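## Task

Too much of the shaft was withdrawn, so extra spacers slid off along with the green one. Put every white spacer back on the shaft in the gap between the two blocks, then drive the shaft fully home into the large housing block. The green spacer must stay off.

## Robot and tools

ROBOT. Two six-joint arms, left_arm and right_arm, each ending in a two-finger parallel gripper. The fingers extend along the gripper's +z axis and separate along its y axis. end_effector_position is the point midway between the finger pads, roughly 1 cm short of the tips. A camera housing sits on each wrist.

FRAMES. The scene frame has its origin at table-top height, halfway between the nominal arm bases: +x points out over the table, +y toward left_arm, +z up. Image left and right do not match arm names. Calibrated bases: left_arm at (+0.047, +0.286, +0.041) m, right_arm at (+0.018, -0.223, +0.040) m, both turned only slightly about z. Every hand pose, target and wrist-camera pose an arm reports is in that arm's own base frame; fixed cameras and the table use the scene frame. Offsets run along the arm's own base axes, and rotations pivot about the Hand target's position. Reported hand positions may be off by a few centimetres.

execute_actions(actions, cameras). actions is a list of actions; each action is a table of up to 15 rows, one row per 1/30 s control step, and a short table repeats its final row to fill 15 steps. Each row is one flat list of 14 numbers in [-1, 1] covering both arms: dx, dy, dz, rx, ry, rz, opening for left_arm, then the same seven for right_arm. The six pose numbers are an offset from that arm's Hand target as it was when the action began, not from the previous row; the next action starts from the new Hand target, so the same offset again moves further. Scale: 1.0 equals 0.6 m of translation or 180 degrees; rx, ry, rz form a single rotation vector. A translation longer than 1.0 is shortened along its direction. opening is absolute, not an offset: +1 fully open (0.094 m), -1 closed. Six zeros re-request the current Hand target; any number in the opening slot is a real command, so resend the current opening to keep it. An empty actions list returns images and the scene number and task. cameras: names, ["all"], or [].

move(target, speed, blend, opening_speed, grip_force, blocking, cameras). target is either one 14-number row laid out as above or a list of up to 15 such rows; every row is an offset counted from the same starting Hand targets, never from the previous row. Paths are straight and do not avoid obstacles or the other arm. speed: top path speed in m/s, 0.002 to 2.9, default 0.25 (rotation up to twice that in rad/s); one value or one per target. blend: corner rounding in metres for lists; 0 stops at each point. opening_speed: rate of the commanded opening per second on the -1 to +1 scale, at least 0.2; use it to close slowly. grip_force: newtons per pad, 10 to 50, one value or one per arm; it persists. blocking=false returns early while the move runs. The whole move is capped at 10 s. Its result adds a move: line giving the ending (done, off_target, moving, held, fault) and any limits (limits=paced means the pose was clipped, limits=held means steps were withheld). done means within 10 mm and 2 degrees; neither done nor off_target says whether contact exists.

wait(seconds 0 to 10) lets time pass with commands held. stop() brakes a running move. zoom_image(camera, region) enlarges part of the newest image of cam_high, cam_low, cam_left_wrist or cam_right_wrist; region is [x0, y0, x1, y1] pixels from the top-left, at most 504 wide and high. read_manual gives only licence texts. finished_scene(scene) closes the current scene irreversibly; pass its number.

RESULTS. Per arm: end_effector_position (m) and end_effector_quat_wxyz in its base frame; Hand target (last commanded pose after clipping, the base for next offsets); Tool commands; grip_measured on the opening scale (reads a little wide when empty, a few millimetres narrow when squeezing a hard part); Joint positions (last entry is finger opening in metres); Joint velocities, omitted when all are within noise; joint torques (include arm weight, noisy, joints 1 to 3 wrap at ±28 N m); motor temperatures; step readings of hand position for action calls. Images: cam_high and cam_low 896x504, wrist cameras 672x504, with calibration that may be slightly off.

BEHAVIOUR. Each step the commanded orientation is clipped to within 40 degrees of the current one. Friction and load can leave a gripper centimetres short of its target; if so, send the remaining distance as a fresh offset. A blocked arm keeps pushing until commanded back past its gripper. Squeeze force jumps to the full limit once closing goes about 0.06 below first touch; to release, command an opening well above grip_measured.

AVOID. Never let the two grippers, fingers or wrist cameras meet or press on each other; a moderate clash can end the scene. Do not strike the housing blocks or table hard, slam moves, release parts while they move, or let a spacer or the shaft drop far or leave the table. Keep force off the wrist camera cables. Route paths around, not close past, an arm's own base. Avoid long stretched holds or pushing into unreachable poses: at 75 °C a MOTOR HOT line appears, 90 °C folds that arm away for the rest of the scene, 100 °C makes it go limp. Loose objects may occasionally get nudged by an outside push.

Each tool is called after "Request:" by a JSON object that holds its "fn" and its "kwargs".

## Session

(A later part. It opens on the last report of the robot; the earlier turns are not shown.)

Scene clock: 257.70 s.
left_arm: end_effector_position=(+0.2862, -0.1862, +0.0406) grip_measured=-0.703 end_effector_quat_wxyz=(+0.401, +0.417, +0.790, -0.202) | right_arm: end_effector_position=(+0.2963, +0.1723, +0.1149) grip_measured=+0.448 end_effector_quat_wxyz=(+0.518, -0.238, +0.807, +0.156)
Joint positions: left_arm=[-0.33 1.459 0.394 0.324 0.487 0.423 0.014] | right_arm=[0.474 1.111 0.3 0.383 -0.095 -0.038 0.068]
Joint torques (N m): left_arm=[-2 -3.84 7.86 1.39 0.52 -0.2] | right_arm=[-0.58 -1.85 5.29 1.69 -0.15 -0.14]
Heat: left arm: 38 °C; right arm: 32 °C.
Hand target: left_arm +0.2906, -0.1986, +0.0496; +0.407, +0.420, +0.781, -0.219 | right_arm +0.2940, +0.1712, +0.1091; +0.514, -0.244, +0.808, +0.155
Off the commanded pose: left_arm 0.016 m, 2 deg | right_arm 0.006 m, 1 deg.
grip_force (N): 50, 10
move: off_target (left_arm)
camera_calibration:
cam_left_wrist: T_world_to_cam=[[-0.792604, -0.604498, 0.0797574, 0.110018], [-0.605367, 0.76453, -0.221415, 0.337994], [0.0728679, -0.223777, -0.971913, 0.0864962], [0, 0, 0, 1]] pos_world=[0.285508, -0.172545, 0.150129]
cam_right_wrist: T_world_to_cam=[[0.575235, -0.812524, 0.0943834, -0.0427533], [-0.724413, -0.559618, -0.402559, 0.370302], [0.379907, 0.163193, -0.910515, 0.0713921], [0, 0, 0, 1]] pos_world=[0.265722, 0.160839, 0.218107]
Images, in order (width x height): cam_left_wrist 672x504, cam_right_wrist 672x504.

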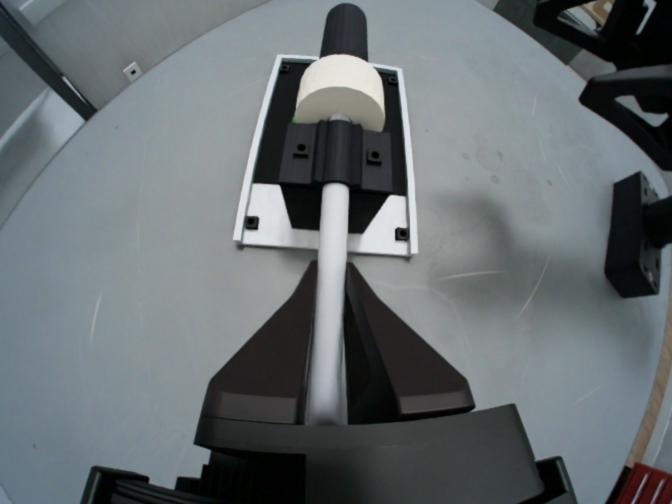

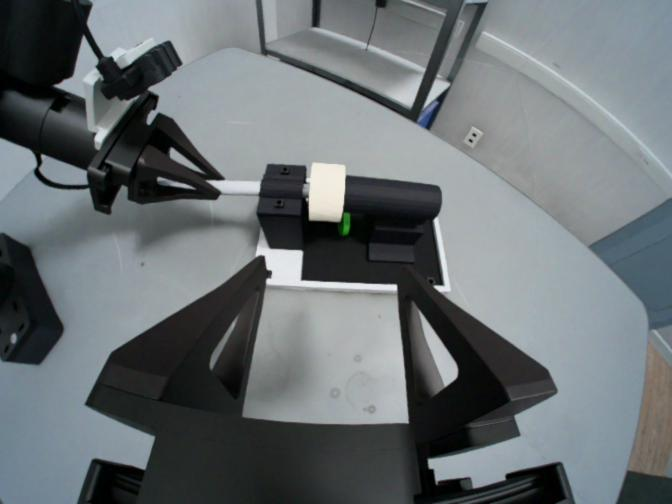

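Request:
{"fn": "move", "kwargs": {"target": [[0.015,-0.022,0.01,0,0,0,-0.9,0,0,0,0,0,0,0.45]], "speed": 0.03, "cameras": ["cam_right_wrist"]}}

Request:
{"fn": "zoom_image", "kwargs": {"camera": "cam_right_wrist", "region": [295, 150, 365, 250]}}

Scene clock: 259.13 s.
left_arm: end_effector_position=(+0.2874, -0.1877, +0.0401) grip_measured=-0.703 end_effector_quat_wxyz=(+0.384, +0.415, +0.800, -0.201) | right_arm: end_effector_position=(+0.2963, +0.1723, +0.1149) grip_measured=+0.448 end_effector_quat_wxyz=(+0.518, -0.238, +0.807, +0.156)
Joint positions: left_arm=[-0.341 1.461 0.431 0.255 0.47 0.415 0.014] | right_arm=[0.474 1.111 0.3 0.383 -0.095 -0.038 0.068]
Joint torques (N m): left_arm=[-4.37 -2.82 9.2 1.81 0.38 -0.43] | right_arm=[-0.57 -1.85 5.31 1.69 -0.16 -0.14]
Heat: left arm: 38 °C; right arm: 32 °C.
Hand target: left_arm +0.2995, -0.2118, +0.0556; +0.407, +0.420, +0.781, -0.219 | right_arm +0.2940, +0.1712, +0.1091; +0.514, -0.244, +0.808, +0.155
Off the commanded pose: left_arm 0.031 m, 4 deg | right_arm 0.006 m, 1 deg.
grip_force (N): 50, 10
move: off_target (left_arm)
camera_calibration:
cam_right_wrist: T_world_to_cam=[[0.575235, -0.812524, 0.0943834, -0.0427533], [-0.724413, -0.559618, -0.402559, 0.370302], [0.379907, 0.163193, -0.910515, 0.0713921], [0, 0, 0, 1]] pos_world=[0.265722, 0.160839, 0.218107]
Images, in order (width x height): cam_right_wrist 672x504.

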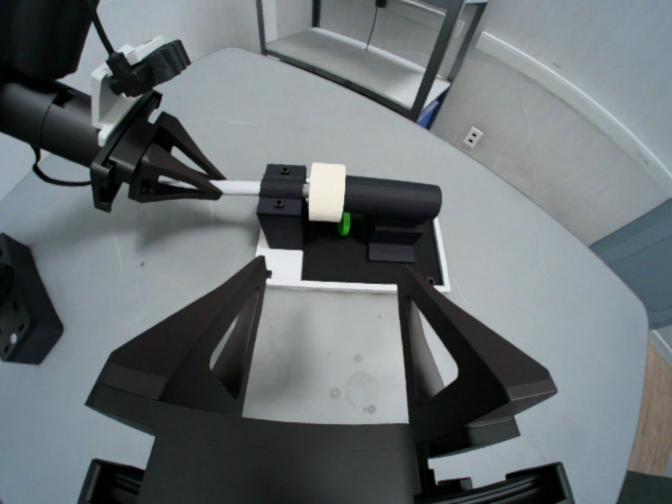

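Scaled by 5.040 from the camera's 672x504 image, which has a finer 960x720 frame.

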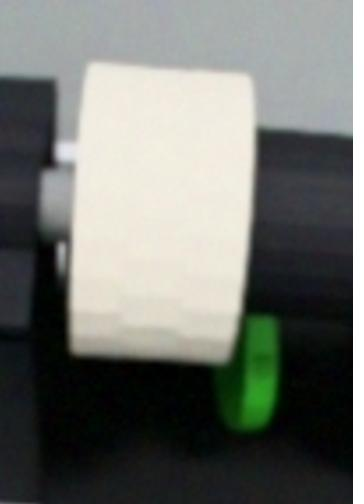

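Request:
{"fn": "move", "kwargs": {"target": [[-0.005,0.008,-0.015,0,0,0,-0.9,0,0,0,0,0,0,0.45],[0.0,0.0,-0.03,0,0,0,-0.9,0,0,0,0,0,0,0.45]], "speed": 0.04}}

Request:
{"fn": "move", "kwargs": {"target": [[0.0,0.0,0.02,0,0,0,-0.9,0,0,0,0,0,0,0.45],[0,0,0.05,0,0,0,-0.9,0,0,0,0,0,0,0.45]], "speed": 0.04}}

Scene clock: 261.87 s.
left_arm: end_effector_position=(+0.2909, -0.1924, +0.0360) grip_measured=-0.703 end_effector_quat_wxyz=(+0.388, +0.412, +0.797, -0.213) | right_arm: end_effector_position=(+0.2963, +0.1723, +0.1149) grip_measured=+0.448 end_effector_quat_wxyz=(+0.518, -0.238, +0.807, +0.156)
Joint positions: left_arm=[-0.34 1.512 0.431 0.319 0.493 0.399 0.014] | right_arm=[0.474 1.111 0.3 0.383 -0.095 -0.038 0.068]
Joint torques (N m): left_arm=[-4.55 -0.72 6.71 2.29 0.13 -0.22] | right_arm=[-0.54 -1.85 5.31 1.69 -0.15 -0.14]
Heat: left arm: 38 °C; right arm: 33 °C.
Hand target: left_arm +0.2996, -0.2118, +0.0376; +0.407, +0.420, +0.781, -0.219 | right_arm +0.2940, +0.1712, +0.1091; +0.514, -0.244, +0.808, +0.155
Off the commanded pose: left_arm 0.021 m, 3 deg | right_arm 0.006 m, 1 deg.
grip_force (N): 50, 10
move: off_target (left_arm)

Scene clock: 263.47 s.
left_arm: end_effector_position=(+0.2904, -0.1921, +0.0369) grip_measured=-0.703 end_effector_quat_wxyz=(+0.371, +0.415, +0.807, -0.194) | right_arm: end_effector_position=(+0.2963, +0.1723, +0.1149) grip_measured=+0.448 end_effector_quat_wxyz=(+0.518, -0.238, +0.807, +0.156)
Joint positions: left_arm=[-0.366 1.486 0.466 0.221 0.437 0.404 0.014] | right_arm=[0.474 1.111 0.3 0.383 -0.095 -0.038 0.068]
Joint torques (N m): left_arm=[-2.09 -8.2 8.49 1.57 0.75 -0.3] | right_arm=[-0.55 -1.87 5.3 1.7 -0.15 -0.13]
Heat: left arm: 38 °C; right arm: 33 °C.
Hand target: left_arm +0.2995, -0.2118, +0.0675; +0.406, +0.420, +0.781, -0.219 | right_arm +0.2940, +0.1712, +0.1091; +0.514, -0.244, +0.808, +0.155
Off the commanded pose: left_arm 0.038 m, 6 deg | right_arm 0.006 m, 1 deg.
grip_force (N): 50, 10
move: off_target (left_arm)

Request:
{"fn": "move", "kwargs": {"target": [[0.0,0.0,-0.025,0,0,0,-0.9,0,0,0,0,0,0,0.45]], "speed": 0.04, "cameras": ["cam_right_wrist","cam_left_wrist"]}}

Request:
{"fn": "zoom_image", "kwargs": {"camera": "cam_right_wrist", "region": [235, 130, 365, 250]}}

Scene clock: 264.43 s.
left_arm: end_effector_position=(+0.2907, -0.1923, +0.0368) grip_measured=-0.703 end_effector_quat_wxyz=(+0.372, +0.416, +0.807, -0.194) | right_arm: end_effector_position=(+0.2963, +0.1723, +0.1149) grip_measured=+0.448 end_effector_quat_wxyz=(+0.518, -0.238, +0.807, +0.156)
Joint positions: left_arm=[-0.366 1.488 0.466 0.224 0.437 0.404 0.014] | right_arm=[0.474 1.111 0.3 0.383 -0.095 -0.038 0.068]
Joint torques (N m): left_arm=[-2.09 -3.97 6.43 2.26 0.76 -0.28] | right_arm=[-0.57 -1.87 5.3 1.69 -0.16 -0.14]
Heat: left arm: 38 °C; right arm: 33 °C.
Hand target: left_arm +0.2995, -0.2118, +0.0525; +0.406, +0.420, +0.781, -0.219 | right_arm +0.2940, +0.1712, +0.1091; +0.514, -0.244, +0.808, +0.155
Off the commanded pose: left_arm 0.027 m, 6 deg | right_arm 0.006 m, 1 deg.
grip_force (N): 50, 10
move: off_target (left_arm)
camera_calibration:
cam_left_wrist: T_world_to_cam=[[-0.781273, -0.616932, 0.0949066, 0.103898], [-0.623749, 0.76594, -0.155795, 0.347734], [0.0234223, -0.180917, -0.98322, 0.104154], [0, 0, 0, 1]] pos_world=[0.295632, -0.183402, 0.146721]
cam_right_wrist: T_world_to_cam=[[0.575235, -0.812524, 0.0943834, -0.0427533], [-0.724413, -0.559618, -0.402559, 0.370302], [0.379907, 0.163193, -0.910515, 0.0713921], [0, 0, 0, 1]] pos_world=[0.265722, 0.160839, 0.218107]
Images, in order (width x height): cam_left_wrist 672x504, cam_right_wrist 672x504.

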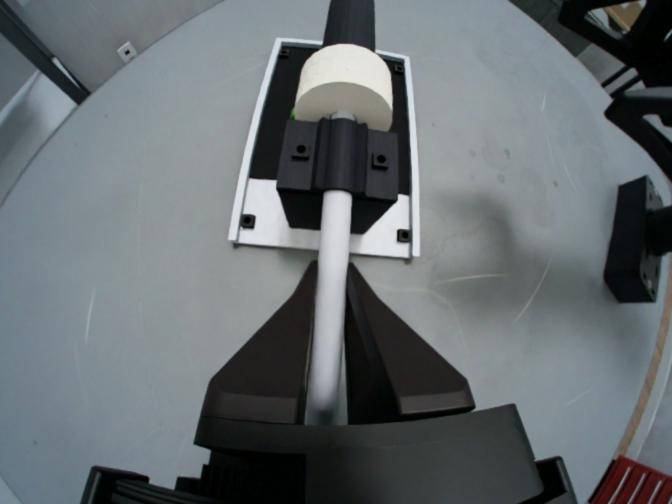

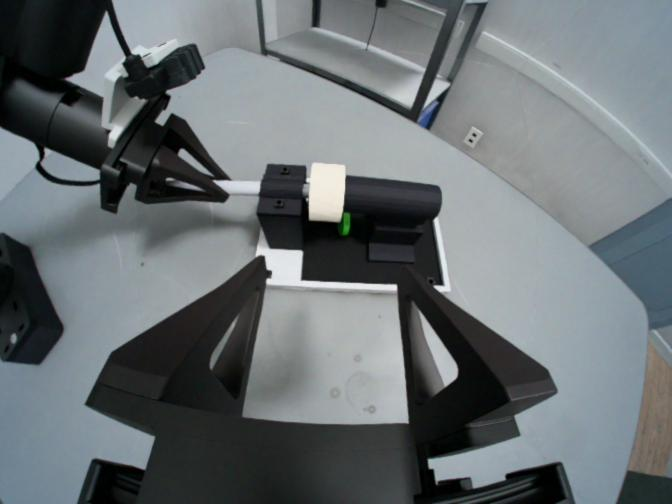

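Scaled by 3.877 from the camera's 672x504 image, which has a finer 960x720 frame.

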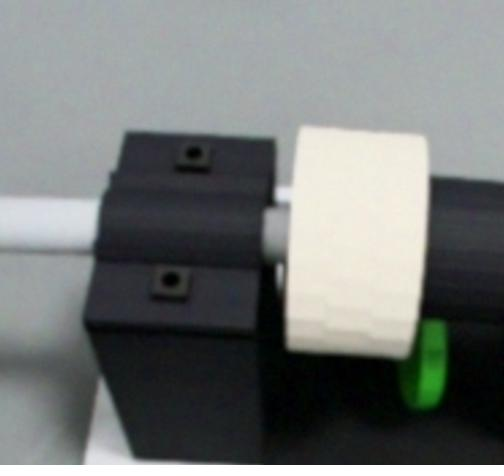

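Request:
{"fn": "move", "kwargs": {"target": [[0.012,-0.016,-0.01,0,0,0,-0.9,0,0,0,0,0,0,0.45],[0.02,-0.028,-0.015,0,0,0,-0.9,0,0,0,0,0,0,0.45]], "speed": 0.04}}

Scene clock: 267.17 s.
left_arm: end_effector_position=(+0.2950, -0.1990, +0.0299) grip_measured=-0.707 end_effector_quat_wxyz=(+0.373, +0.408, +0.808, -0.202) | right_arm: end_effector_position=(+0.2963, +0.1723, +0.1149) grip_measured=+0.448 end_effector_quat_wxyz=(+0.518, -0.238, +0.807, +0.156)
Joint positions: left_arm=[-0.379 1.547 0.469 0.293 0.438 0.372 0.014] | right_arm=[0.474 1.111 0.3 0.383 -0.095 -0.038 0.068]
Joint torques (N m): left_arm=[-5 -1.51 9.03 2.29 0.36 -0.3] | right_arm=[-0.57 -1.85 5.29 1.69 -0.15 -0.14]
Heat: left arm: 39 °C; right arm: 34 °C.
Hand target: left_arm +0.3115, -0.2285, +0.0434; +0.406, +0.420, +0.781, -0.219 | right_arm +0.2940, +0.1712, +0.1091; +0.514, -0.244, +0.808, +0.155
Off the commanded pose: left_arm 0.037 m, 5 deg | right_arm 0.006 m, 1 deg.
grip_force (N): 50, 10
move: off_target (left_arm)

Request:
{"fn": "wait", "kwargs": {"seconds": 0.1, "cameras": ["cam_right_wrist","cam_left_wrist"]}}

Request:
{"fn": "zoom_image", "kwargs": {"camera": "cam_right_wrist", "region": [150, 130, 365, 250]}}

Scene clock: 267.50 s.
left_arm: end_effector_position=(+0.2950, -0.1990, +0.0299) grip_measured=-0.707 end_effector_quat_wxyz=(+0.373, +0.408, +0.808, -0.202) | right_arm: end_effector_position=(+0.2963, +0.1723, +0.1149) grip_measured=+0.448 end_effector_quat_wxyz=(+0.518, -0.238, +0.807, +0.156)
Joint positions: left_arm=[-0.379 1.547 0.469 0.293 0.438 0.372 0.014] | right_arm=[0.474 1.111 0.3 0.383 -0.095 -0.038 0.068]
Joint torques (N m): left_arm=[-4.89 -1.63 8.98 2.33 0.37 -0.3] | right_arm=[-0.55 -1.88 5.31 1.69 -0.16 -0.13]
Heat: left arm: 39 °C; right arm: 34 °C.
Hand target: left_arm +0.3115, -0.2285, +0.0434; +0.406, +0.420, +0.781, -0.219 | right_arm +0.2940, +0.1712, +0.1091; +0.514, -0.244, +0.808, +0.155
Tool commands: left_gripper/opening=-0.9 right_gripper/opening=+0.45
Off the commanded pose: left_arm 0.037 m, 5 deg | right_arm 0.006 m, 1 deg.
grip_force (N): 50, 10
wait: 0.10 s; at rest from the start
camera_calibration:
cam_left_wrist: T_world_to_cam=[[-0.77596, -0.620369, 0.114145, 0.100901], [-0.630588, 0.75842, -0.164796, 0.355214], [0.0156644, -0.199853, -0.979701, 0.0944818], [0, 0, 0, 1]] pos_world=[0.300809, -0.187923, 0.139584]
cam_right_wrist: T_world_to_cam=[[0.575235, -0.812524, 0.0943834, -0.0427533], [-0.724413, -0.559618, -0.402559, 0.370302], [0.379907, 0.163193, -0.910515, 0.0713921], [0, 0, 0, 1]] pos_world=[0.265722, 0.160839, 0.218107]
Images, in order (width x height): cam_left_wrist 672x504, cam_right_wrist 672x504.

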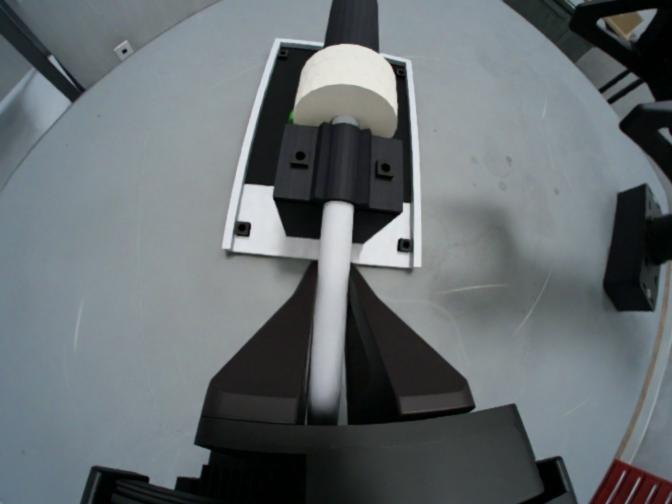

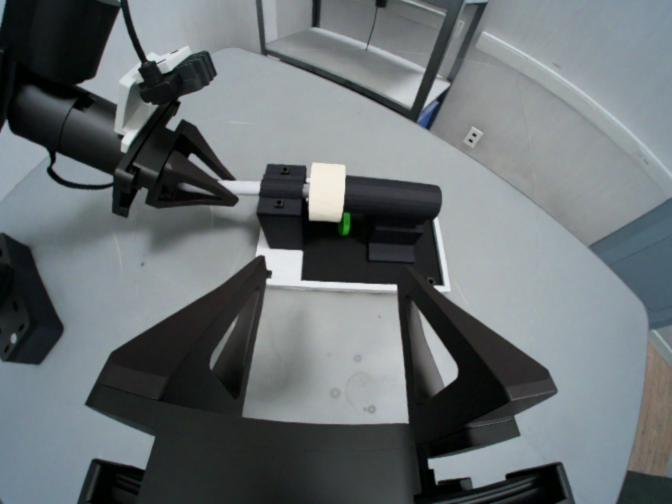

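Scaled by 2.344 from the camera's 672x504 image, which has a finer 960x720 frame.

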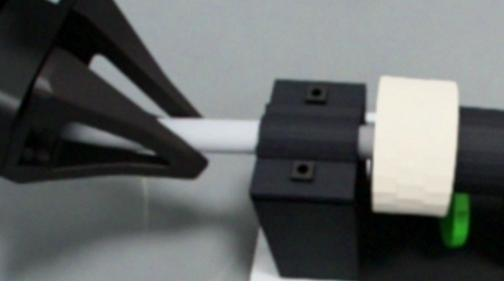

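Request:
{"fn": "move", "kwargs": {"target": [[-0.03,0.042,-0.016,0,0,0,-0.9,0,0,0,0,0,0,0.45]], "speed": 0.05}}

Request:
{"fn": "move", "kwargs": {"target": [[0,0,0,0,0,0,-0.4,0,0,0,0,0,0,0.45]], "speed": 0.03, "opening_speed": 0.6}}

Scene clock: 269.23 s.
left_arm: end_effector_position=(+0.2962, -0.1963, +0.0300) grip_measured=-0.708 end_effector_quat_wxyz=(+0.389, +0.410, +0.801, -0.197) | right_arm: end_effector_position=(+0.2963, +0.1723, +0.1149) grip_measured=+0.448 end_effector_quat_wxyz=(+0.518, -0.238, +0.807, +0.156)
Joint positions: left_arm=[-0.371 1.548 0.44 0.353 0.437 0.384 0.014] | right_arm=[0.474 1.111 0.3 0.383 -0.095 -0.038 0.068]
Joint torques (N m): left_arm=[0.53 -4.48 3.43 2.16 0.88 0.08] | right_arm=[-0.55 -1.85 5.3 1.7 -0.16 -0.13]
Heat: left arm: 39 °C; right arm: 34 °C.
Hand target: left_arm +0.2936, -0.2033, +0.0339; +0.406, +0.420, +0.781, -0.219 | right_arm +0.2940, +0.1712, +0.1091; +0.514, -0.244, +0.808, +0.155
Off the commanded pose: left_arm 0.008 m, 4 deg | right_arm 0.006 m, 1 deg.
grip_force (N): 50, 10
move: off_target (left_arm)

Scene clock: 270.33 s.
left_arm: end_effector_position=(+0.2953, -0.2030, +0.0360) grip_measured=-0.402 end_effector_quat_wxyz=(+0.406, +0.420, +0.783, -0.213) | right_arm: end_effector_position=(+0.2963, +0.1723, +0.1149) grip_measured=+0.448 end_effector_quat_wxyz=(+0.518, -0.238, +0.807, +0.156)
Joint positions: left_arm=[-0.369 1.556 0.425 0.417 0.482 0.392 0.028] | right_arm=[0.474 1.111 0.3 0.383 -0.095 -0.038 0.068]
Joint torques (N m): left_arm=[0.44 -4.92 4.22 1.6 0.39 -0.04] | right_arm=[-0.54 -1.85 5.3 1.69 -0.16 -0.14]
Heat: left arm: 39 °C; right arm: 34 °C.
Hand target: left_arm +0.2935, -0.2034, +0.0340; +0.406, +0.420, +0.781, -0.219 | right_arm +0.2940, +0.1712, +0.1091; +0.514, -0.244, +0.808, +0.155
Off the commanded pose: left_arm 0.003 m, 1 deg | right_arm 0.006 m, 1 deg.
grip_force (N): 50, 10
move: done

Request:
{"fn": "move", "kwargs": {"target": [[-0.0248,0.0428,0.0075,0,0,0,-0.4,0,0,0,0,0,0,0.45]], "speed": 0.08, "cameras": ["cam_left_wrist"]}}

Scene clock: 271.80 s.
left_arm: end_effector_position=(+0.2827, -0.1779, +0.0357) grip_measured=-0.402 end_effector_quat_wxyz=(+0.406, +0.417, +0.784, -0.214) | right_arm: end_effector_position=(+0.2963, +0.1723, +0.1149) grip_measured=+0.448 end_effector_quat_wxyz=(+0.518, -0.238, +0.807, +0.156)
Joint positions: left_arm=[-0.279 1.474 0.359 0.369 0.549 0.453 0.028] | right_arm=[0.474 1.111 0.3 0.383 -0.095 -0.038 0.068]
Joint torques (N m): left_arm=[0.44 -6.93 4.42 1.22 0.45 0.05] | right_arm=[-0.55 -1.85 5.3 1.69 -0.15 -0.14]
Heat: left arm: 39 °C; right arm: 34 °C.
Hand target: left_arm +0.2787, -0.1777, +0.0385; +0.407, +0.420, +0.781, -0.219 | right_arm +0.2940, +0.1712, +0.1091; +0.514, -0.244, +0.808, +0.155
Off the commanded pose: left_arm 0.005 m, 1 deg | right_arm 0.006 m, 1 deg.
grip_force (N): 50, 10
move: done
camera_calibration:
cam_left_wrist: T_world_to_cam=[[-0.800227, -0.592576, 0.092137, 0.11644], [-0.59523, 0.766121, -0.242404, 0.32666], [0.073055, -0.248821, -0.96579, 0.0791319], [0, 0, 0, 1]] pos_world=[0.281835, -0.161571, 0.14488]
Images, in order (width x height): cam_left_wrist 672x504.

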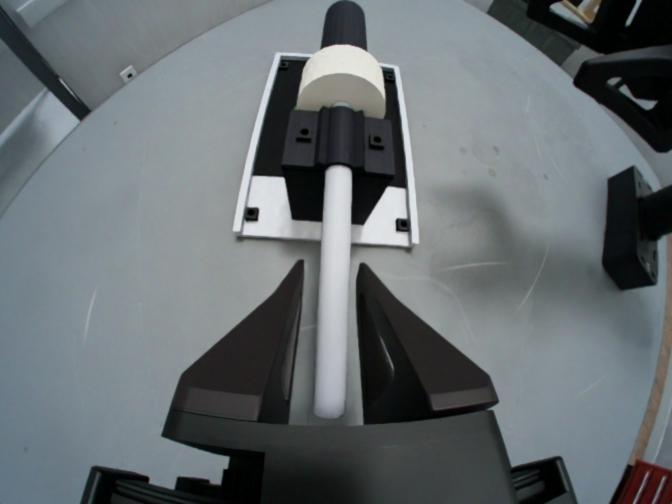

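Request:
{"fn": "move", "kwargs": {"target": [[-0.0035,-0.0015,0.008,0,0,0,-0.4,0,0,0,0,0,0,0.45],[-0.0035,-0.0015,0.008,0,0,0,-0.9,0,0,0,0,0,0,0.45]], "speed": 0.03, "opening_speed": 0.5}}

Request:
{"fn": "move", "kwargs": {"target": [[0.025,-0.037,0.012,0,0,0,-0.9,0,0,0,0,0,0,0.45]], "speed": 0.03}}

Scene clock: 274.30 s.
left_arm: end_effector_position=(+0.2806, -0.1772, +0.0401) grip_measured=-0.703 end_effector_quat_wxyz=(+0.406, +0.417, +0.785, -0.214) | right_arm: end_effector_position=(+0.2963, +0.1723, +0.1149) grip_measured=+0.448 end_effector_quat_wxyz=(+0.518, -0.238, +0.807, +0.156)
Joint positions: left_arm=[-0.279 1.441 0.359 0.337 0.548 0.453 0.014] | right_arm=[0.474 1.111 0.3 0.383 -0.095 -0.038 0.068]
Joint torques (N m): left_arm=[-0.29 -6.53 4.86 1.26 0.36 -0.01] | right_arm=[-0.57 -1.85 5.29 1.69 -0.14 -0.14]
Heat: left arm: 39 °C; right arm: 35 °C.
Hand target: left_arm +0.2766, -0.1786, +0.0432; +0.406, +0.420, +0.781, -0.219 | right_arm +0.2940, +0.1712, +0.1091; +0.514, -0.244, +0.808, +0.155
Off the commanded pose: left_arm 0.005 m, 1 deg | right_arm 0.006 m, 1 deg.
grip_force (N): 50, 10
move: done

Scene clock: 275.70 s.
left_arm: end_effector_position=(+0.2811, -0.1785, +0.0396) grip_measured=-0.703 end_effector_quat_wxyz=(+0.393, +0.413, +0.796, -0.205) | right_arm: end_effector_position=(+0.2963, +0.1723, +0.1149) grip_measured=+0.448 end_effector_quat_wxyz=(+0.518, -0.238, +0.807, +0.156)
Joint positions: left_arm=[-0.303 1.43 0.384 0.277 0.507 0.436 0.014] | right_arm=[0.474 1.111 0.3 0.383 -0.095 -0.038 0.068]
Joint torques (N m): left_arm=[-5.27 -1.83 8.92 1.8 0.27 -0.41] | right_arm=[-0.57 -1.87 5.27 1.7 -0.16 -0.14]
Heat: left arm: 38 °C; right arm: 35 °C.
Hand target: left_arm +0.2916, -0.2008, +0.0504; +0.406, +0.420, +0.781, -0.219 | right_arm +0.2940, +0.1712, +0.1091; +0.514, -0.244, +0.808, +0.155
Off the commanded pose: left_arm 0.027 m, 3 deg | right_arm 0.006 m, 1 deg.
grip_force (N): 50, 10
move: off_target (left_arm)

Request:
{"fn": "move", "kwargs": {"target": [[0.015,0.0,-0.005,0,0,0,-0.9,0,0,0,0,0,0,0.45],[0.015,0.0,0.03,0,0,0,-0.9,0,0,0,0,0,0,0.45]], "speed": 0.04}}

Request:
{"fn": "move", "kwargs": {"target": [[0.0,0.0,-0.03,0,0,0,-0.9,0,0,0,0,0,0,0.45]], "speed": 0.04}}

Scene clock: 277.80 s.
left_arm: end_effector_position=(+0.2826, -0.1805, +0.0387) grip_measured=-0.703 end_effector_quat_wxyz=(+0.362, +0.413, +0.810, -0.206) | right_arm: end_effector_position=(+0.2963, +0.1723, +0.1149) grip_measured=+0.448 end_effector_quat_wxyz=(+0.518, -0.238, +0.807, +0.156)
Joint positions: left_arm=[-0.314 1.442 0.452 0.155 0.493 0.436 0.014] | right_arm=[0.474 1.111 0.3 0.383 -0.095 -0.038 0.068]
Joint torques (N m): left_arm=[-2.69 -6.15 9.11 1.85 0.53 -0.28] | right_arm=[-0.55 -1.85 5.3 1.69 -0.16 -0.14]
Heat: left arm: 39 °C; right arm: 35 °C.
Hand target: left_arm +0.3006, -0.2009, +0.0685; +0.407, +0.420, +0.781, -0.219 | right_arm +0.2940, +0.1712, +0.1091; +0.514, -0.244, +0.808, +0.155
Off the commanded pose: left_arm 0.040 m, 6 deg | right_arm 0.006 m, 1 deg.
grip_force (N): 50, 10
move: off_target (left_arm)

Scene clock: 278.93 s.
left_arm: end_effector_position=(+0.2905, -0.1909, +0.0385) grip_measured=-0.703 end_effector_quat_wxyz=(+0.380, +0.416, +0.799, -0.212) | right_arm: end_effector_position=(+0.2963, +0.1723, +0.1149) grip_measured=+0.448 end_effector_quat_wxyz=(+0.518, -0.238, +0.807, +0.156)
Joint positions: left_arm=[-0.334 1.496 0.452 0.259 0.497 0.416 0.014] | right_arm=[0.474 1.111 0.3 0.383 -0.095 -0.038 0.068]
Joint torques (N m): left_arm=[-0.84 -4.36 6.41 1.96 0.42 -0.09] | right_arm=[-0.53 -1.85 5.3 1.7 -0.16 -0.14]
Heat: left arm: 39 °C; right arm: 35 °C.
Hand target: left_arm +0.3006, -0.2008, +0.0504; +0.406, +0.420, +0.781, -0.219 | right_arm +0.2940, +0.1712, +0.1091; +0.514, -0.244, +0.808, +0.155
Off the commanded pose: left_arm 0.019 m, 4 deg | right_arm 0.006 m, 1 deg.
grip_force (N): 50, 10
move: off_target (left_arm)

Request:
{"fn": "move", "kwargs": {"target": [[0.018,-0.025,0.0,0,0,0,-0.9,0,0,0,0,0,0,0.45]], "speed": 0.04, "cameras": ["cam_right_wrist","cam_left_wrist"]}}

Request:
{"fn": "zoom_image", "kwargs": {"camera": "cam_right_wrist", "region": [150, 130, 365, 250]}}

Scene clock: 280.20 s.
left_arm: end_effector_position=(+0.2999, -0.2050, +0.0384) grip_measured=-0.703 end_effector_quat_wxyz=(+0.383, +0.415, +0.797, -0.214) | right_arm: end_effector_position=(+0.2963, +0.1723, +0.1149) grip_measured=+0.448 end_effector_quat_wxyz=(+0.518, -0.238, +0.807, +0.156)
Joint positions: left_arm=[-0.374 1.554 0.491 0.301 0.472 0.381 0.014] | right_arm=[0.474 1.111 0.3 0.383 -0.095 -0.038 0.068]
Joint torques (N m): left_arm=[-1.18 -4.51 7.51 1.82 0.38 -0.09] | right_arm=[-0.55 -1.85 5.33 1.69 -0.15 -0.14]
Heat: left arm: 39 °C; right arm: 35 °C.
Hand target: left_arm +0.3114, -0.2157, +0.0504; +0.406, +0.420, +0.781, -0.219 | right_arm +0.2940, +0.1712, +0.1091; +0.514, -0.244, +0.808, +0.155
Off the commanded pose: left_arm 0.020 m, 3 deg | right_arm 0.006 m, 1 deg.
grip_force (N): 50, 10
move: off_target (left_arm)
camera_calibration:
cam_left_wrist: T_world_to_cam=[[-0.793418, -0.597646, 0.115354, 0.10997], [-0.607983, 0.769104, -0.19707, 0.361018], [0.029059, -0.226492, -0.973579, 0.0917936], [0, 0, 0, 1]] pos_world=[0.304078, -0.191147, 0.147829]
cam_right_wrist: T_world_to_cam=[[0.575235, -0.812524, 0.0943834, -0.0427533], [-0.724413, -0.559618, -0.402559, 0.370302], [0.379907, 0.163193, -0.910515, 0.0713921], [0, 0, 0, 1]] pos_world=[0.265722, 0.160839, 0.218107]
Images, in order (width x height): cam_left_wrist 672x504, cam_right_wrist 672x504.

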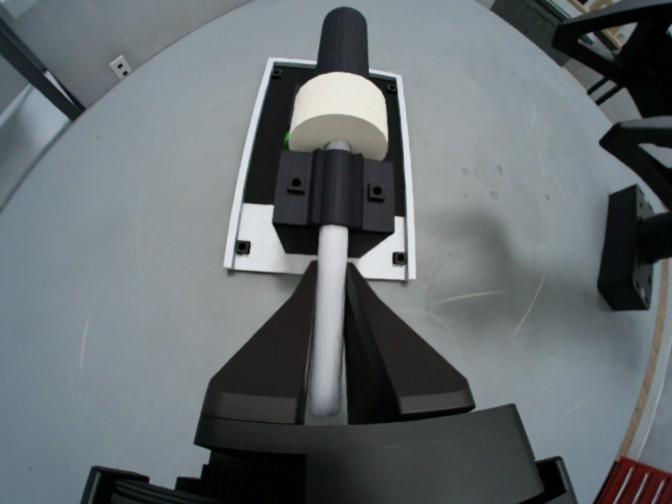

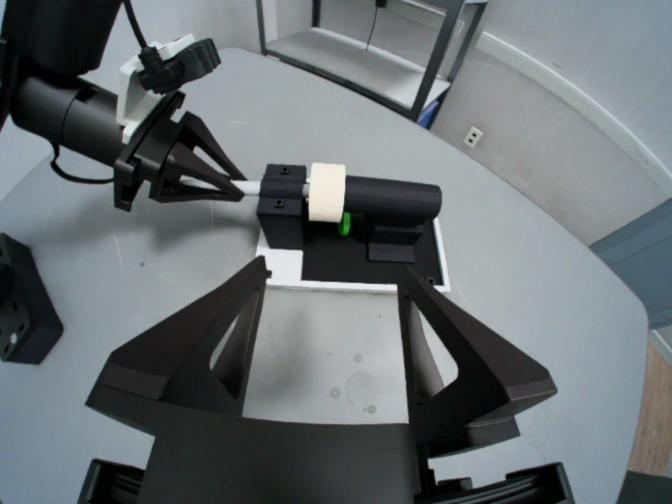

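Scaled by 2.344 from the camera's 672x504 image, which has a finer 960x720 frame.

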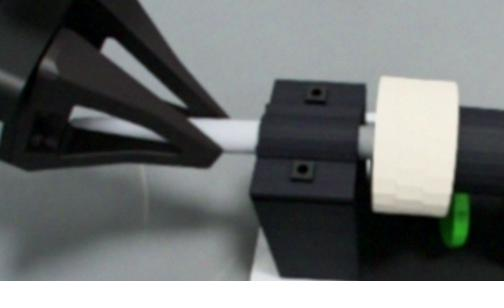

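Request:
{"fn": "move", "kwargs": {"target": [[-0.025,0.016,-0.015,0,0,0,-0.9,0,0,0,0,0,0,0.45]], "speed": 0.05}}

Request:
{"fn": "move", "kwargs": {"target": [[0,0,0,0,0,0,-0.4,0,0,0,0,0,0,0.45],[-0.0283,0.0412,0,0,0,0,-0.4,0,0,0,0,0,0,0.45]], "speed": 0.08, "opening_speed": 0.6, "cameras": ["cam_left_wrist"]}}

Scene clock: 282.00 s.
left_arm: end_effector_position=(+0.2993, -0.2043, +0.0384) grip_measured=-0.703 end_effector_quat_wxyz=(+0.400, +0.416, +0.789, -0.211) | right_arm: end_effector_position=(+0.2963, +0.1723, +0.1149) grip_measured=+0.448 end_effector_quat_wxyz=(+0.518, -0.238, +0.807, +0.156)
Joint positions: left_arm=[-0.374 1.554 0.454 0.375 0.47 0.382 0.014] | right_arm=[0.474 1.111 0.3 0.383 -0.095 -0.038 0.068]
Joint torques (N m): left_arm=[0.31 -6.34 4.18 1.6 0.44 0.03] | right_arm=[-0.57 -1.85 5.3 1.69 -0.16 -0.13]
Motor temperatures (°C): left_arm=[24 27 30 39 25 26 27] | right_arm=[27 27 27 36 27 26 24]
Heat: left arm: 39 °C; right arm: 36 °C.
Hand target: left_arm +0.2965, -0.2061, +0.0415; +0.407, +0.420, +0.781, -0.219 | right_arm +0.2940, +0.1712, +0.1091; +0.514, -0.244, +0.808, +0.155
Off the commanded pose: left_arm 0.005 m, 1 deg | right_arm 0.006 m, 1 deg.
grip_force (N): 50, 10
move: done

Scene clock: 284.07 s.
left_arm: end_effector_position=(+0.2838, -0.1818, +0.0389) grip_measured=-0.402 end_effector_quat_wxyz=(+0.406, +0.417, +0.784, -0.214) | right_arm: end_effector_position=(+0.2963, +0.1723, +0.1149) grip_measured=+0.448 end_effector_quat_wxyz=(+0.518, -0.238, +0.807, +0.156)
Joint positions: left_arm=[-0.296 1.467 0.37 0.359 0.537 0.439 0.028] | right_arm=[0.474 1.111 0.3 0.383 -0.095 -0.038 0.068]
Joint torques (N m): left_arm=[0.61 -6.91 4.45 1.23 0.45 0.08] | right_arm=[-0.57 -1.87 5.29 1.69 -0.15 -0.14]
Heat: left arm: 38 °C; right arm: 36 °C.
Hand target: left_arm +0.2794, -0.1815, +0.0415; +0.406, +0.420, +0.781, -0.219 | right_arm +0.2940, +0.1712, +0.1091; +0.514, -0.244, +0.808, +0.155
Off the commanded pose: left_arm 0.005 m, 1 deg | right_arm 0.006 m, 1 deg.
grip_force (N): 50, 10
move: done
camera_calibration:
cam_left_wrist: T_world_to_cam=[[-0.799996, -0.592919, 0.0919414, 0.114541], [-0.595468, 0.76576, -0.242961, 0.331108], [0.073651, -0.249116, -0.965669, 0.0809431], [0, 0, 0, 1]] pos_world=[0.282835, -0.165472, 0.148079]
Images, in order (width x height): cam_left_wrist 672x504.

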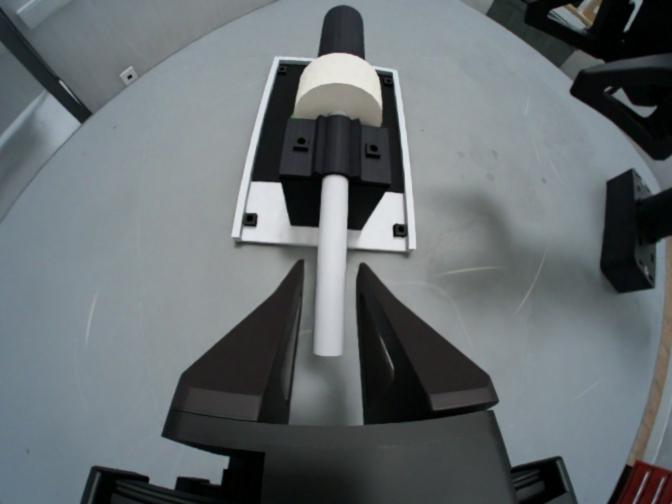

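Request:
{"fn": "move", "kwargs": {"target": [[0,0,0,0,0,0,-0.9,0,0,0,0,0,0,0.45]], "speed": 0.05, "opening_speed": 0.6}}

Request:
{"fn": "move", "kwargs": {"target": [[0.05,-0.065,0.015,0,0,0,-0.9,0,0,0,0,0,0,0.45]], "speed": 0.04, "cameras": ["cam_right_wrist","cam_left_wrist"]}}

Request:
{"fn": "zoom_image", "kwargs": {"camera": "cam_right_wrist", "region": [150, 130, 365, 250]}}

Scene clock: 285.67 s.
left_arm: end_effector_position=(+0.2837, -0.1818, +0.0389) grip_measured=-0.703 end_effector_quat_wxyz=(+0.406, +0.417, +0.784, -0.214) | right_arm: end_effector_position=(+0.2963, +0.1723, +0.1149) grip_measured=+0.448 end_effector_quat_wxyz=(+0.518, -0.238, +0.807, +0.156)
Joint positions: left_arm=[-0.295 1.467 0.37 0.358 0.537 0.44 0.014] | right_arm=[0.474 1.111 0.3 0.383 -0.095 -0.038 0.068]
Joint torques (N m): left_arm=[0.4 -6.87 4.55 1.26 0.42 0.06] | right_arm=[-0.55 -1.85 5.31 1.69 -0.15 -0.14]
Heat: left arm: 38 °C; right arm: 36 °C.
Hand target: left_arm +0.2794, -0.1815, +0.0415; +0.407, +0.420, +0.781, -0.219 | right_arm +0.2940, +0.1712, +0.1091; +0.514, -0.244, +0.808, +0.155
Off the commanded pose: left_arm 0.005 m, 1 deg | right_arm 0.006 m, 1 deg.
grip_force (N): 50, 10
move: done

Scene clock: 287.23 s.
left_arm: end_effector_position=(+0.3029, -0.2096, +0.0396) grip_measured=-0.703 end_effector_quat_wxyz=(+0.396, +0.418, +0.791, -0.207) | right_arm: end_effector_position=(+0.2963, +0.1723, +0.1149) grip_measured=+0.448 end_effector_quat_wxyz=(+0.518, -0.238, +0.807, +0.156)
Joint positions: left_arm=[-0.394 1.565 0.485 0.351 0.449 0.375 0.014] | right_arm=[0.474 1.111 0.3 0.383 -0.095 -0.038 0.068]
Joint torques (N m): left_arm=[-1.09 -5.45 7.77 1.44 0.42 -0.13] | right_arm=[-0.57 -1.87 5.3 1.69 -0.16 -0.14]
Heat: left arm: 38 °C; right arm: 36 °C.
Hand target: left_arm +0.3094, -0.2204, +0.0504; +0.406, +0.420, +0.781, -0.219 | right_arm +0.2940, +0.1712, +0.1091; +0.514, -0.244, +0.808, +0.155
Off the commanded pose: left_arm 0.017 m, 2 deg | right_arm 0.006 m, 1 deg.
grip_force (N): 50, 10
move: off_target (left_arm)
camera_calibration:
cam_left_wrist: T_world_to_cam=[[-0.795735, -0.598829, 0.0906074, 0.110861], [-0.602676, 0.768128, -0.216244, 0.365584], [0.0598952, -0.22668, -0.972126, 0.0824116], [0, 0, 0, 1]] pos_world=[0.303609, -0.195747, 0.149125]
cam_right_wrist: T_world_to_cam=[[0.575235, -0.812524, 0.0943834, -0.0427533], [-0.724413, -0.559618, -0.402559, 0.370302], [0.379907, 0.163193, -0.910515, 0.0713921], [0, 0, 0, 1]] pos_world=[0.265722, 0.160839, 0.218107]
Images, in order (width x height): cam_left_wrist 672x504, cam_right_wrist 672x504.

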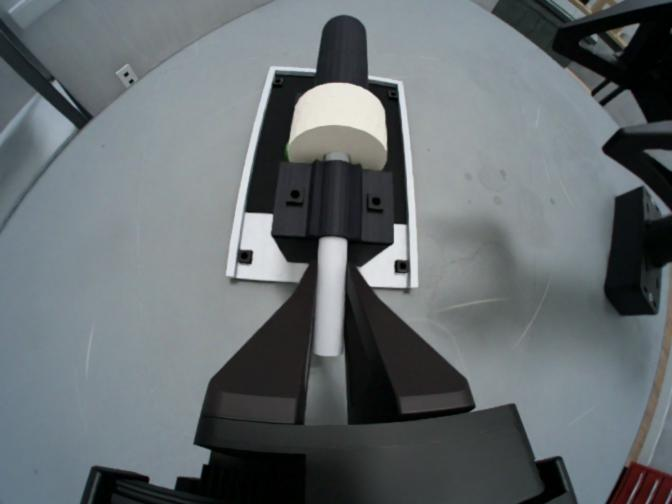

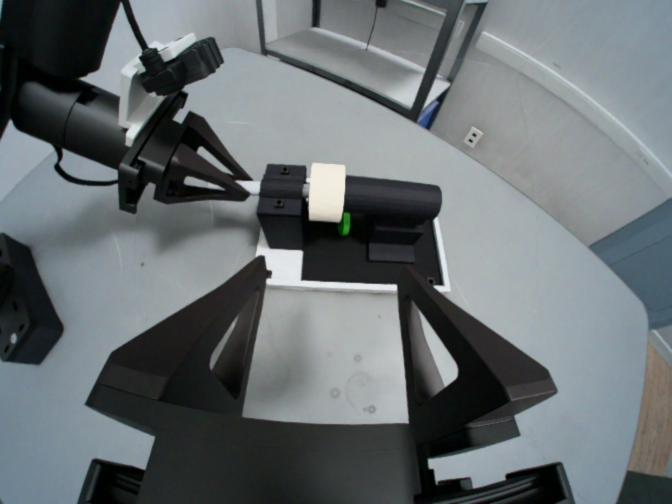

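Scaled by 2.344 from the camera's 672x504 image, which has a finer 960x720 frame.

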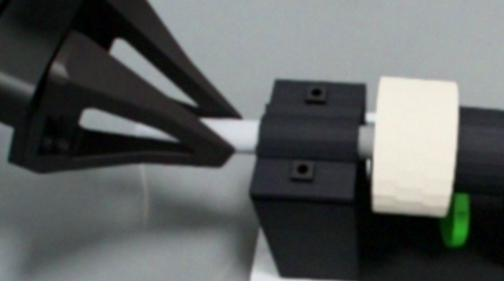

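Request:
{"fn": "move", "kwargs": {"target": [[-0.015,0.015,-0.013,0,0,0,-0.9,0,0,0,0,0,0,0.45]], "speed": 0.05}}

Request:
{"fn": "move", "kwargs": {"target": [[0,0,0,0,0,0,-0.4,0,0,0,0,0,0,0.45],[-0.0227,0.033,0,0,0,0,-0.4,0,0,0,0,0,0,0.45]], "speed": 0.08, "opening_speed": 0.6, "cameras": ["cam_left_wrist"]}}

Scene clock: 289.87 s.
left_arm: end_effector_position=(+0.3024, -0.2090, +0.0394) grip_measured=-0.703 end_effector_quat_wxyz=(+0.400, +0.418, +0.789, -0.207) | right_arm: end_effector_position=(+0.2963, +0.1723, +0.1149) grip_measured=+0.448 end_effector_quat_wxyz=(+0.518, -0.238, +0.807, +0.156)
Joint positions: left_arm=[-0.392 1.565 0.473 0.371 0.452 0.375 0.014] | right_arm=[0.474 1.111 0.3 0.383 -0.095 -0.038 0.068]
Joint torques (N m): left_arm=[0.21 -6.16 4.45 1.67 0.52 -0.03] | right_arm=[-0.55 -1.85 5.3 1.69 -0.16 -0.13]
Heat: left arm: 38 °C; right arm: 36 °C.
Hand target: left_arm +0.3004, -0.2115, +0.0427; +0.407, +0.420, +0.781, -0.219 | right_arm +0.2940, +0.1712, +0.1091; +0.514, -0.244, +0.808, +0.155
Off the commanded pose: left_arm 0.004 m, 2 deg | right_arm 0.006 m, 1 deg.
grip_force (N): 50, 10
move: done

Scene clock: 291.90 s.
left_arm: end_effector_position=(+0.2910, -0.1922, +0.0397) grip_measured=-0.402 end_effector_quat_wxyz=(+0.406, +0.417, +0.785, -0.214) | right_arm: end_effector_position=(+0.2963, +0.1723, +0.1149) grip_measured=+0.448 end_effector_quat_wxyz=(+0.518, -0.238, +0.807, +0.156)
Joint positions: left_arm=[-0.331 1.506 0.405 0.376 0.511 0.412 0.028] | right_arm=[0.474 1.111 0.3 0.383 -0.095 -0.038 0.068]
Joint torques (N m): left_arm=[0.35 -7.39 4.42 1.29 0.41 0.06] | right_arm=[-0.55 -1.89 5.3 1.69 -0.16 -0.13]
Heat: left arm: 38 °C; right arm: 36 °C.
Hand target: left_arm +0.2868, -0.1916, +0.0425; +0.406, +0.420, +0.781, -0.219 | right_arm +0.2940, +0.1712, +0.1091; +0.514, -0.244, +0.808, +0.155
Off the commanded pose: left_arm 0.005 m, 1 deg | right_arm 0.006 m, 1 deg.
grip_force (N): 50, 10
move: done
camera_calibration:
cam_left_wrist: T_world_to_cam=[[-0.800111, -0.592626, 0.0928295, 0.114152], [-0.595448, 0.76595, -0.24241, 0.343482], [0.0725556, -0.24923, -0.965723, 0.0789177], [0, 0, 0, 1]] pos_world=[0.290134, -0.175772, 0.148879]
Images, in order (width x height): cam_left_wrist 672x504.

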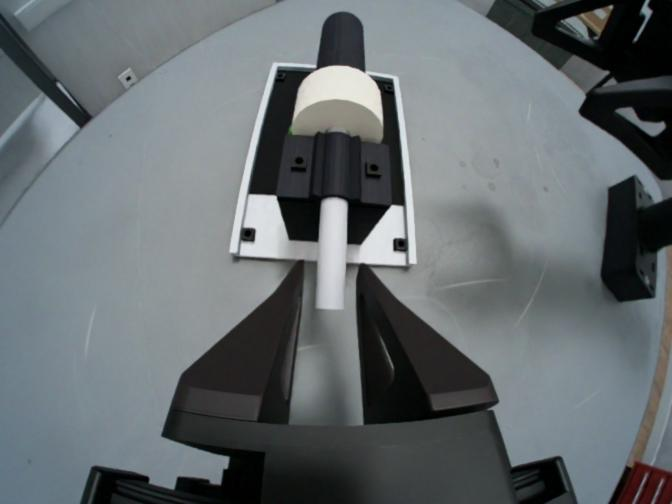

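Request:
{"fn": "move", "kwargs": {"target": [[0,0,0,0,0,0,-0.9,0,0,0,0,0,0,0.45]], "speed": 0.05, "opening_speed": 0.6}}

Request:
{"fn": "move", "kwargs": {"target": [[0.041,-0.045,0.013,0,0,0,-0.9,0,0,0,0,0,0,0.45]], "speed": 0.04, "cameras": ["cam_right_wrist","cam_left_wrist"]}}

Request:
{"fn": "zoom_image", "kwargs": {"camera": "cam_right_wrist", "region": [150, 130, 365, 250]}}

Scene clock: 293.57 s.
left_arm: end_effector_position=(+0.2910, -0.1922, +0.0397) grip_measured=-0.704 end_effector_quat_wxyz=(+0.406, +0.417, +0.784, -0.214) | right_arm: end_effector_position=(+0.2963, +0.1723, +0.1149) grip_measured=+0.448 end_effector_quat_wxyz=(+0.518, -0.238, +0.807, +0.156)
Joint positions: left_arm=[-0.331 1.506 0.405 0.376 0.512 0.413 0.014] | right_arm=[0.474 1.111 0.3 0.383 -0.095 -0.038 0.068]
Joint torques (N m): left_arm=[0.32 -7.2 4.46 1.25 0.37 0.05] | right_arm=[-0.55 -1.88 5.29 1.69 -0.16 -0.13]
Heat: left arm: 38 °C; right arm: 37 °C.
Hand target: left_arm +0.2868, -0.1916, +0.0426; +0.406, +0.420, +0.781, -0.219 | right_arm +0.2940, +0.1712, +0.1091; +0.514, -0.244, +0.808, +0.155
Off the commanded pose: left_arm 0.005 m, 1 deg | right_arm 0.006 m, 1 deg.
grip_force (N): 50, 10
move: done

Scene clock: 294.97 s.
left_arm: end_effector_position=(+0.2952, -0.1980, +0.0397) grip_measured=-0.704 end_effector_quat_wxyz=(+0.385, +0.412, +0.797, -0.215) | right_arm: end_effector_position=(+0.2963, +0.1723, +0.1149) grip_measured=+0.448 end_effector_quat_wxyz=(+0.518, -0.238, +0.807, +0.156)
Joint positions: left_arm=[-0.354 1.521 0.465 0.293 0.487 0.389 0.014] | right_arm=[0.474 1.111 0.3 0.383 -0.095 -0.038 0.068]
Joint torques (N m): left_arm=[-4.16 -2.17 9.35 1.92 0.12 -0.22] | right_arm=[-0.57 -1.88 5.27 1.7 -0.16 -0.13]
Heat: left arm: 38 °C; right arm: 37 °C.
Hand target: left_arm +0.3113, -0.2187, +0.0504; +0.406, +0.420, +0.781, -0.219 | right_arm +0.2940, +0.1712, +0.1091; +0.514, -0.244, +0.808, +0.155
Off the commanded pose: left_arm 0.028 m, 3 deg | right_arm 0.006 m, 1 deg.
grip_force (N): 50, 10
move: off_target (left_arm)
camera_calibration:
cam_left_wrist: T_world_to_cam=[[-0.790289, -0.601057, 0.119052, 0.108441], [-0.612008, 0.764853, -0.201114, 0.353515], [0.0298241, -0.231799, -0.972306, 0.0934183], [0, 0, 0, 1]] pos_world=[0.299268, -0.183553, 0.149018]
cam_right_wrist: T_world_to_cam=[[0.575235, -0.812524, 0.0943834, -0.0427533], [-0.724413, -0.559618, -0.402559, 0.370302], [0.379907, 0.163193, -0.910515, 0.0713921], [0, 0, 0, 1]] pos_world=[0.265722, 0.160839, 0.218107]
Images, in order (width x height): cam_left_wrist 672x504, cam_right_wrist 672x504.

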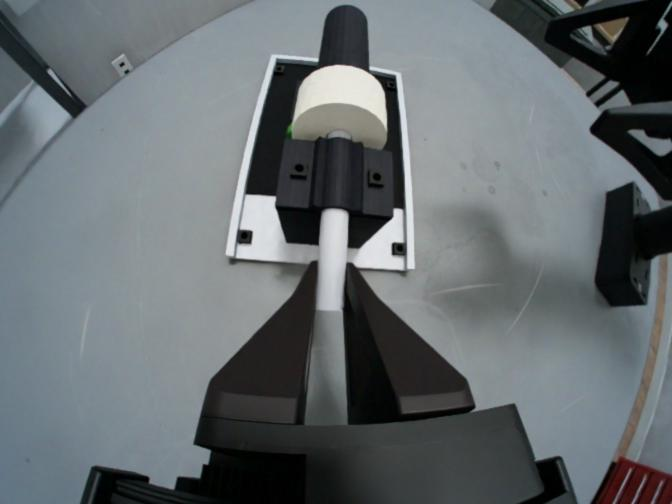

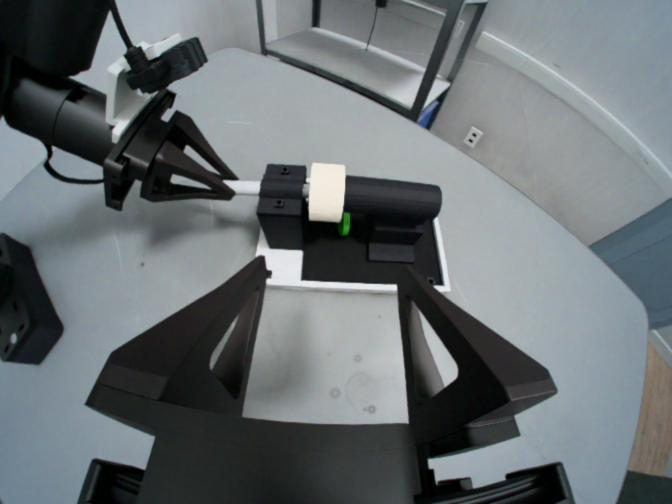

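Scaled by 2.344 from the camera's 672x504 image, which has a finer 960x720 frame.

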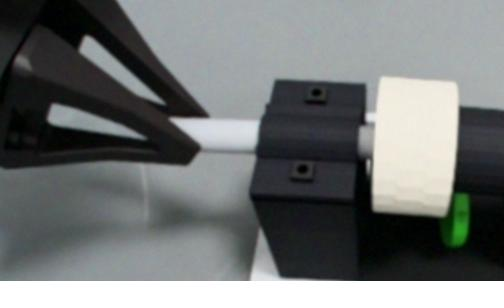

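Request:
{"fn": "move", "kwargs": {"target": [[0.01,0.004,-0.01,0,0,0,-0.9,0,0,0,0,0,0,0.45],[0.01,0.004,0.02,0,0,0,-0.9,0,0,0,0,0,0,0.45]], "speed": 0.04}}

Request:
{"fn": "move", "kwargs": {"target": [[0.0,0.0,-0.02,0,0,0,-0.9,0,0,0,0,0,0,0.45]], "speed": 0.04}}

Scene clock: 297.03 s.
left_arm: end_effector_position=(+0.2955, -0.1984, +0.0394) grip_measured=-0.704 end_effector_quat_wxyz=(+0.364, +0.409, +0.806, -0.224) | right_arm: end_effector_position=(+0.2963, +0.1723, +0.1149) grip_measured=+0.448 end_effector_quat_wxyz=(+0.518, -0.238, +0.807, +0.156)
Joint positions: left_arm=[-0.347 1.529 0.509 0.21 0.503 0.387 0.014] | right_arm=[0.474 1.111 0.3 0.383 -0.095 -0.038 0.068]
Joint torques (N m): left_arm=[-2.92 -5.26 9.21 1.93 0.14 -0.1] | right_arm=[-0.54 -1.84 5.29 1.7 -0.16 -0.14]
Heat: left arm: 38 °C; right arm: 37 °C.
Hand target: left_arm +0.3173, -0.2162, +0.0623; +0.406, +0.420, +0.781, -0.219 | right_arm +0.2940, +0.1712, +0.1091; +0.514, -0.244, +0.808, +0.155
Off the commanded pose: left_arm 0.036 m, 6 deg | right_arm 0.006 m, 1 deg.
grip_force (N): 50, 10
move: off_target (left_arm)

Scene clock: 297.73 s.
left_arm: end_effector_position=(+0.2956, -0.1987, +0.0394) grip_measured=-0.704 end_effector_quat_wxyz=(+0.364, +0.410, +0.806, -0.224) | right_arm: end_effector_position=(+0.2963, +0.1723, +0.1149) grip_measured=+0.448 end_effector_quat_wxyz=(+0.518, -0.238, +0.807, +0.156)
Joint positions: left_arm=[-0.349 1.53 0.509 0.211 0.502 0.387 0.014] | right_arm=[0.474 1.111 0.3 0.383 -0.095 -0.038 0.068]
Joint torques (N m): left_arm=[-2.78 -1.92 7.86 2.46 0.11 -0.07] | right_arm=[-0.53 -1.85 5.3 1.69 -0.15 -0.15]
Heat: left arm: 38 °C; right arm: 37 °C.
Hand target: left_arm +0.3173, -0.2163, +0.0504; +0.406, +0.420, +0.781, -0.219 | right_arm +0.2940, +0.1712, +0.1091; +0.514, -0.244, +0.808, +0.155
Off the commanded pose: left_arm 0.030 m, 6 deg | right_arm 0.006 m, 1 deg.
grip_force (N): 50, 10
move: off_target (left_arm)

Request:
{"fn": "move", "kwargs": {"target": [[-0.042,0.021,-0.013,0,0,0,-0.9,0,0,0,0,0,0,0.45]], "speed": 0.05}}

Request:
{"fn": "move", "kwargs": {"target": [[0,0,0,0,0,0,-0.5,0,0,0,0,0,0,0.45],[0,0,0,0,0,0,-0.9,0,0,0,0,0,0,0.45],[0.02,-0.03,0.008,0,0,0,-0.9,0,0,0,0,0,0,0.45]], "speed": 0.04, "opening_speed": 0.6}}

Request:
{"fn": "move", "kwargs": {"target": [[0.012,-0.008,-0.012,0,0,0,-0.9,0,0,0,0,0,0,0.45]], "speed": 0.04}}

Request:
{"fn": "move", "kwargs": {"target": [[-0.006,-0.008,0.012,0,0,0,-0.9,0,0,0,0,0,0,0.45]], "speed": 0.04}}

Scene clock: 299.60 s.
left_arm: end_effector_position=(+0.2949, -0.1982, +0.0390) grip_measured=-0.704 end_effector_quat_wxyz=(+0.399, +0.413, +0.790, -0.214) | right_arm: end_effector_position=(+0.2963, +0.1723, +0.1149) grip_measured=+0.448 end_effector_quat_wxyz=(+0.518, -0.238, +0.807, +0.156)
Joint positions: left_arm=[-0.354 1.528 0.435 0.36 0.489 0.388 0.014] | right_arm=[0.474 1.111 0.3 0.383 -0.095 -0.038 0.068]
Joint torques (N m): left_arm=[-1.37 -5.97 4.4 1.62 0.28 0] | right_arm=[-0.57 -1.85 5.29 1.7 -0.15 -0.14]
Heat: left arm: 39 °C; right arm: 37 °C.
Hand target: left_arm +0.2921, -0.2037, +0.0426; +0.406, +0.420, +0.781, -0.219 | right_arm +0.2940, +0.1712, +0.1091; +0.514, -0.244, +0.808, +0.155
Off the commanded pose: left_arm 0.007 m, 2 deg | right_arm 0.006 m, 1 deg.
grip_force (N): 50, 10
move: done

Scene clock: 302.33 s.
left_arm: end_effector_position=(+0.2962, -0.2002, +0.0394) grip_measured=-0.703 end_effector_quat_wxyz=(+0.398, +0.414, +0.792, -0.207) | right_arm: end_effector_position=(+0.2963, +0.1723, +0.1149) grip_measured=+0.448 end_effector_quat_wxyz=(+0.518, -0.238, +0.807, +0.156)
Joint positions: left_arm=[-0.369 1.527 0.443 0.353 0.464 0.383 0.014] | right_arm=[0.474 1.111 0.3 0.383 -0.095 -0.038 0.068]
Joint torques (N m): left_arm=[-4.96 -2.74 8.96 1.62 0.13 -0.34] | right_arm=[-0.57 -1.88 5.27 1.7 -0.16 -0.14]
Heat: left arm: 38 °C; right arm: 37 °C.
Hand target: left_arm +0.3042, -0.2217, +0.0475; +0.407, +0.420, +0.781, -0.219 | right_arm +0.2940, +0.1712, +0.1091; +0.514, -0.244, +0.808, +0.155
Off the commanded pose: left_arm 0.024 m, 2 deg | right_arm 0.006 m, 1 deg.
grip_force (N): 50, 10
move: off_target (left_arm)

Scene clock: 303.13 s.
left_arm: end_effector_position=(+0.2980, -0.2024, +0.0369) grip_measured=-0.703 end_effector_quat_wxyz=(+0.393, +0.412, +0.794, -0.212) | right_arm: end_effector_position=(+0.2963, +0.1723, +0.1149) grip_measured=+0.448 end_effector_quat_wxyz=(+0.518, -0.238, +0.807, +0.156)
Joint positions: left_arm=[-0.371 1.55 0.457 0.353 0.47 0.375 0.014] | right_arm=[0.474 1.111 0.3 0.383 -0.095 -0.038 0.068]
Joint torques (N m): left_arm=[-5.27 -0.25 9.16 2.02 0.07 -0.24] | right_arm=[-0.55 -1.84 5.31 1.69 -0.15 -0.14]
Heat: left arm: 38 °C; right arm: 37 °C.
Hand target: left_arm +0.3113, -0.2265, +0.0402; +0.406, +0.420, +0.781, -0.219 | right_arm +0.2940, +0.1712, +0.1091; +0.514, -0.244, +0.808, +0.155
Off the commanded pose: left_arm 0.028 m, 2 deg | right_arm 0.006 m, 1 deg.
grip_force (N): 50, 10
move: off_target (left_arm)

Scene clock: 303.97 s.
left_arm: end_effector_position=(+0.2979, -0.2029, +0.0369) grip_measured=-0.703 end_effector_quat_wxyz=(+0.393, +0.412, +0.797, -0.200) | right_arm: end_effector_position=(+0.2963, +0.1723, +0.1149) grip_measured=+0.448 end_effector_quat_wxyz=(+0.518, -0.238, +0.807, +0.156)
Joint positions: left_arm=[-0.389 1.538 0.457 0.343 0.434 0.371 0.014] | right_arm=[0.474 1.111 0.3 0.383 -0.095 -0.038 0.068]
Joint torques (N m): left_arm=[-5.75 -1.96 9.62 1.79 0.26 -0.42] | right_arm=[-0.55 -1.84 5.31 1.7 -0.16 -0.12]
Heat: left arm: 39 °C; right arm: 37 °C.
Hand target: left_arm +0.3078, -0.2312, +0.0473; +0.406, +0.420, +0.781, -0.219 | right_arm +0.2940, +0.1712, +0.1091; +0.514, -0.244, +0.808, +0.155
Off the commanded pose: left_arm 0.032 m, 3 deg | right_arm 0.006 m, 1 deg.
grip_force (N): 50, 10
move: off_target (left_arm)


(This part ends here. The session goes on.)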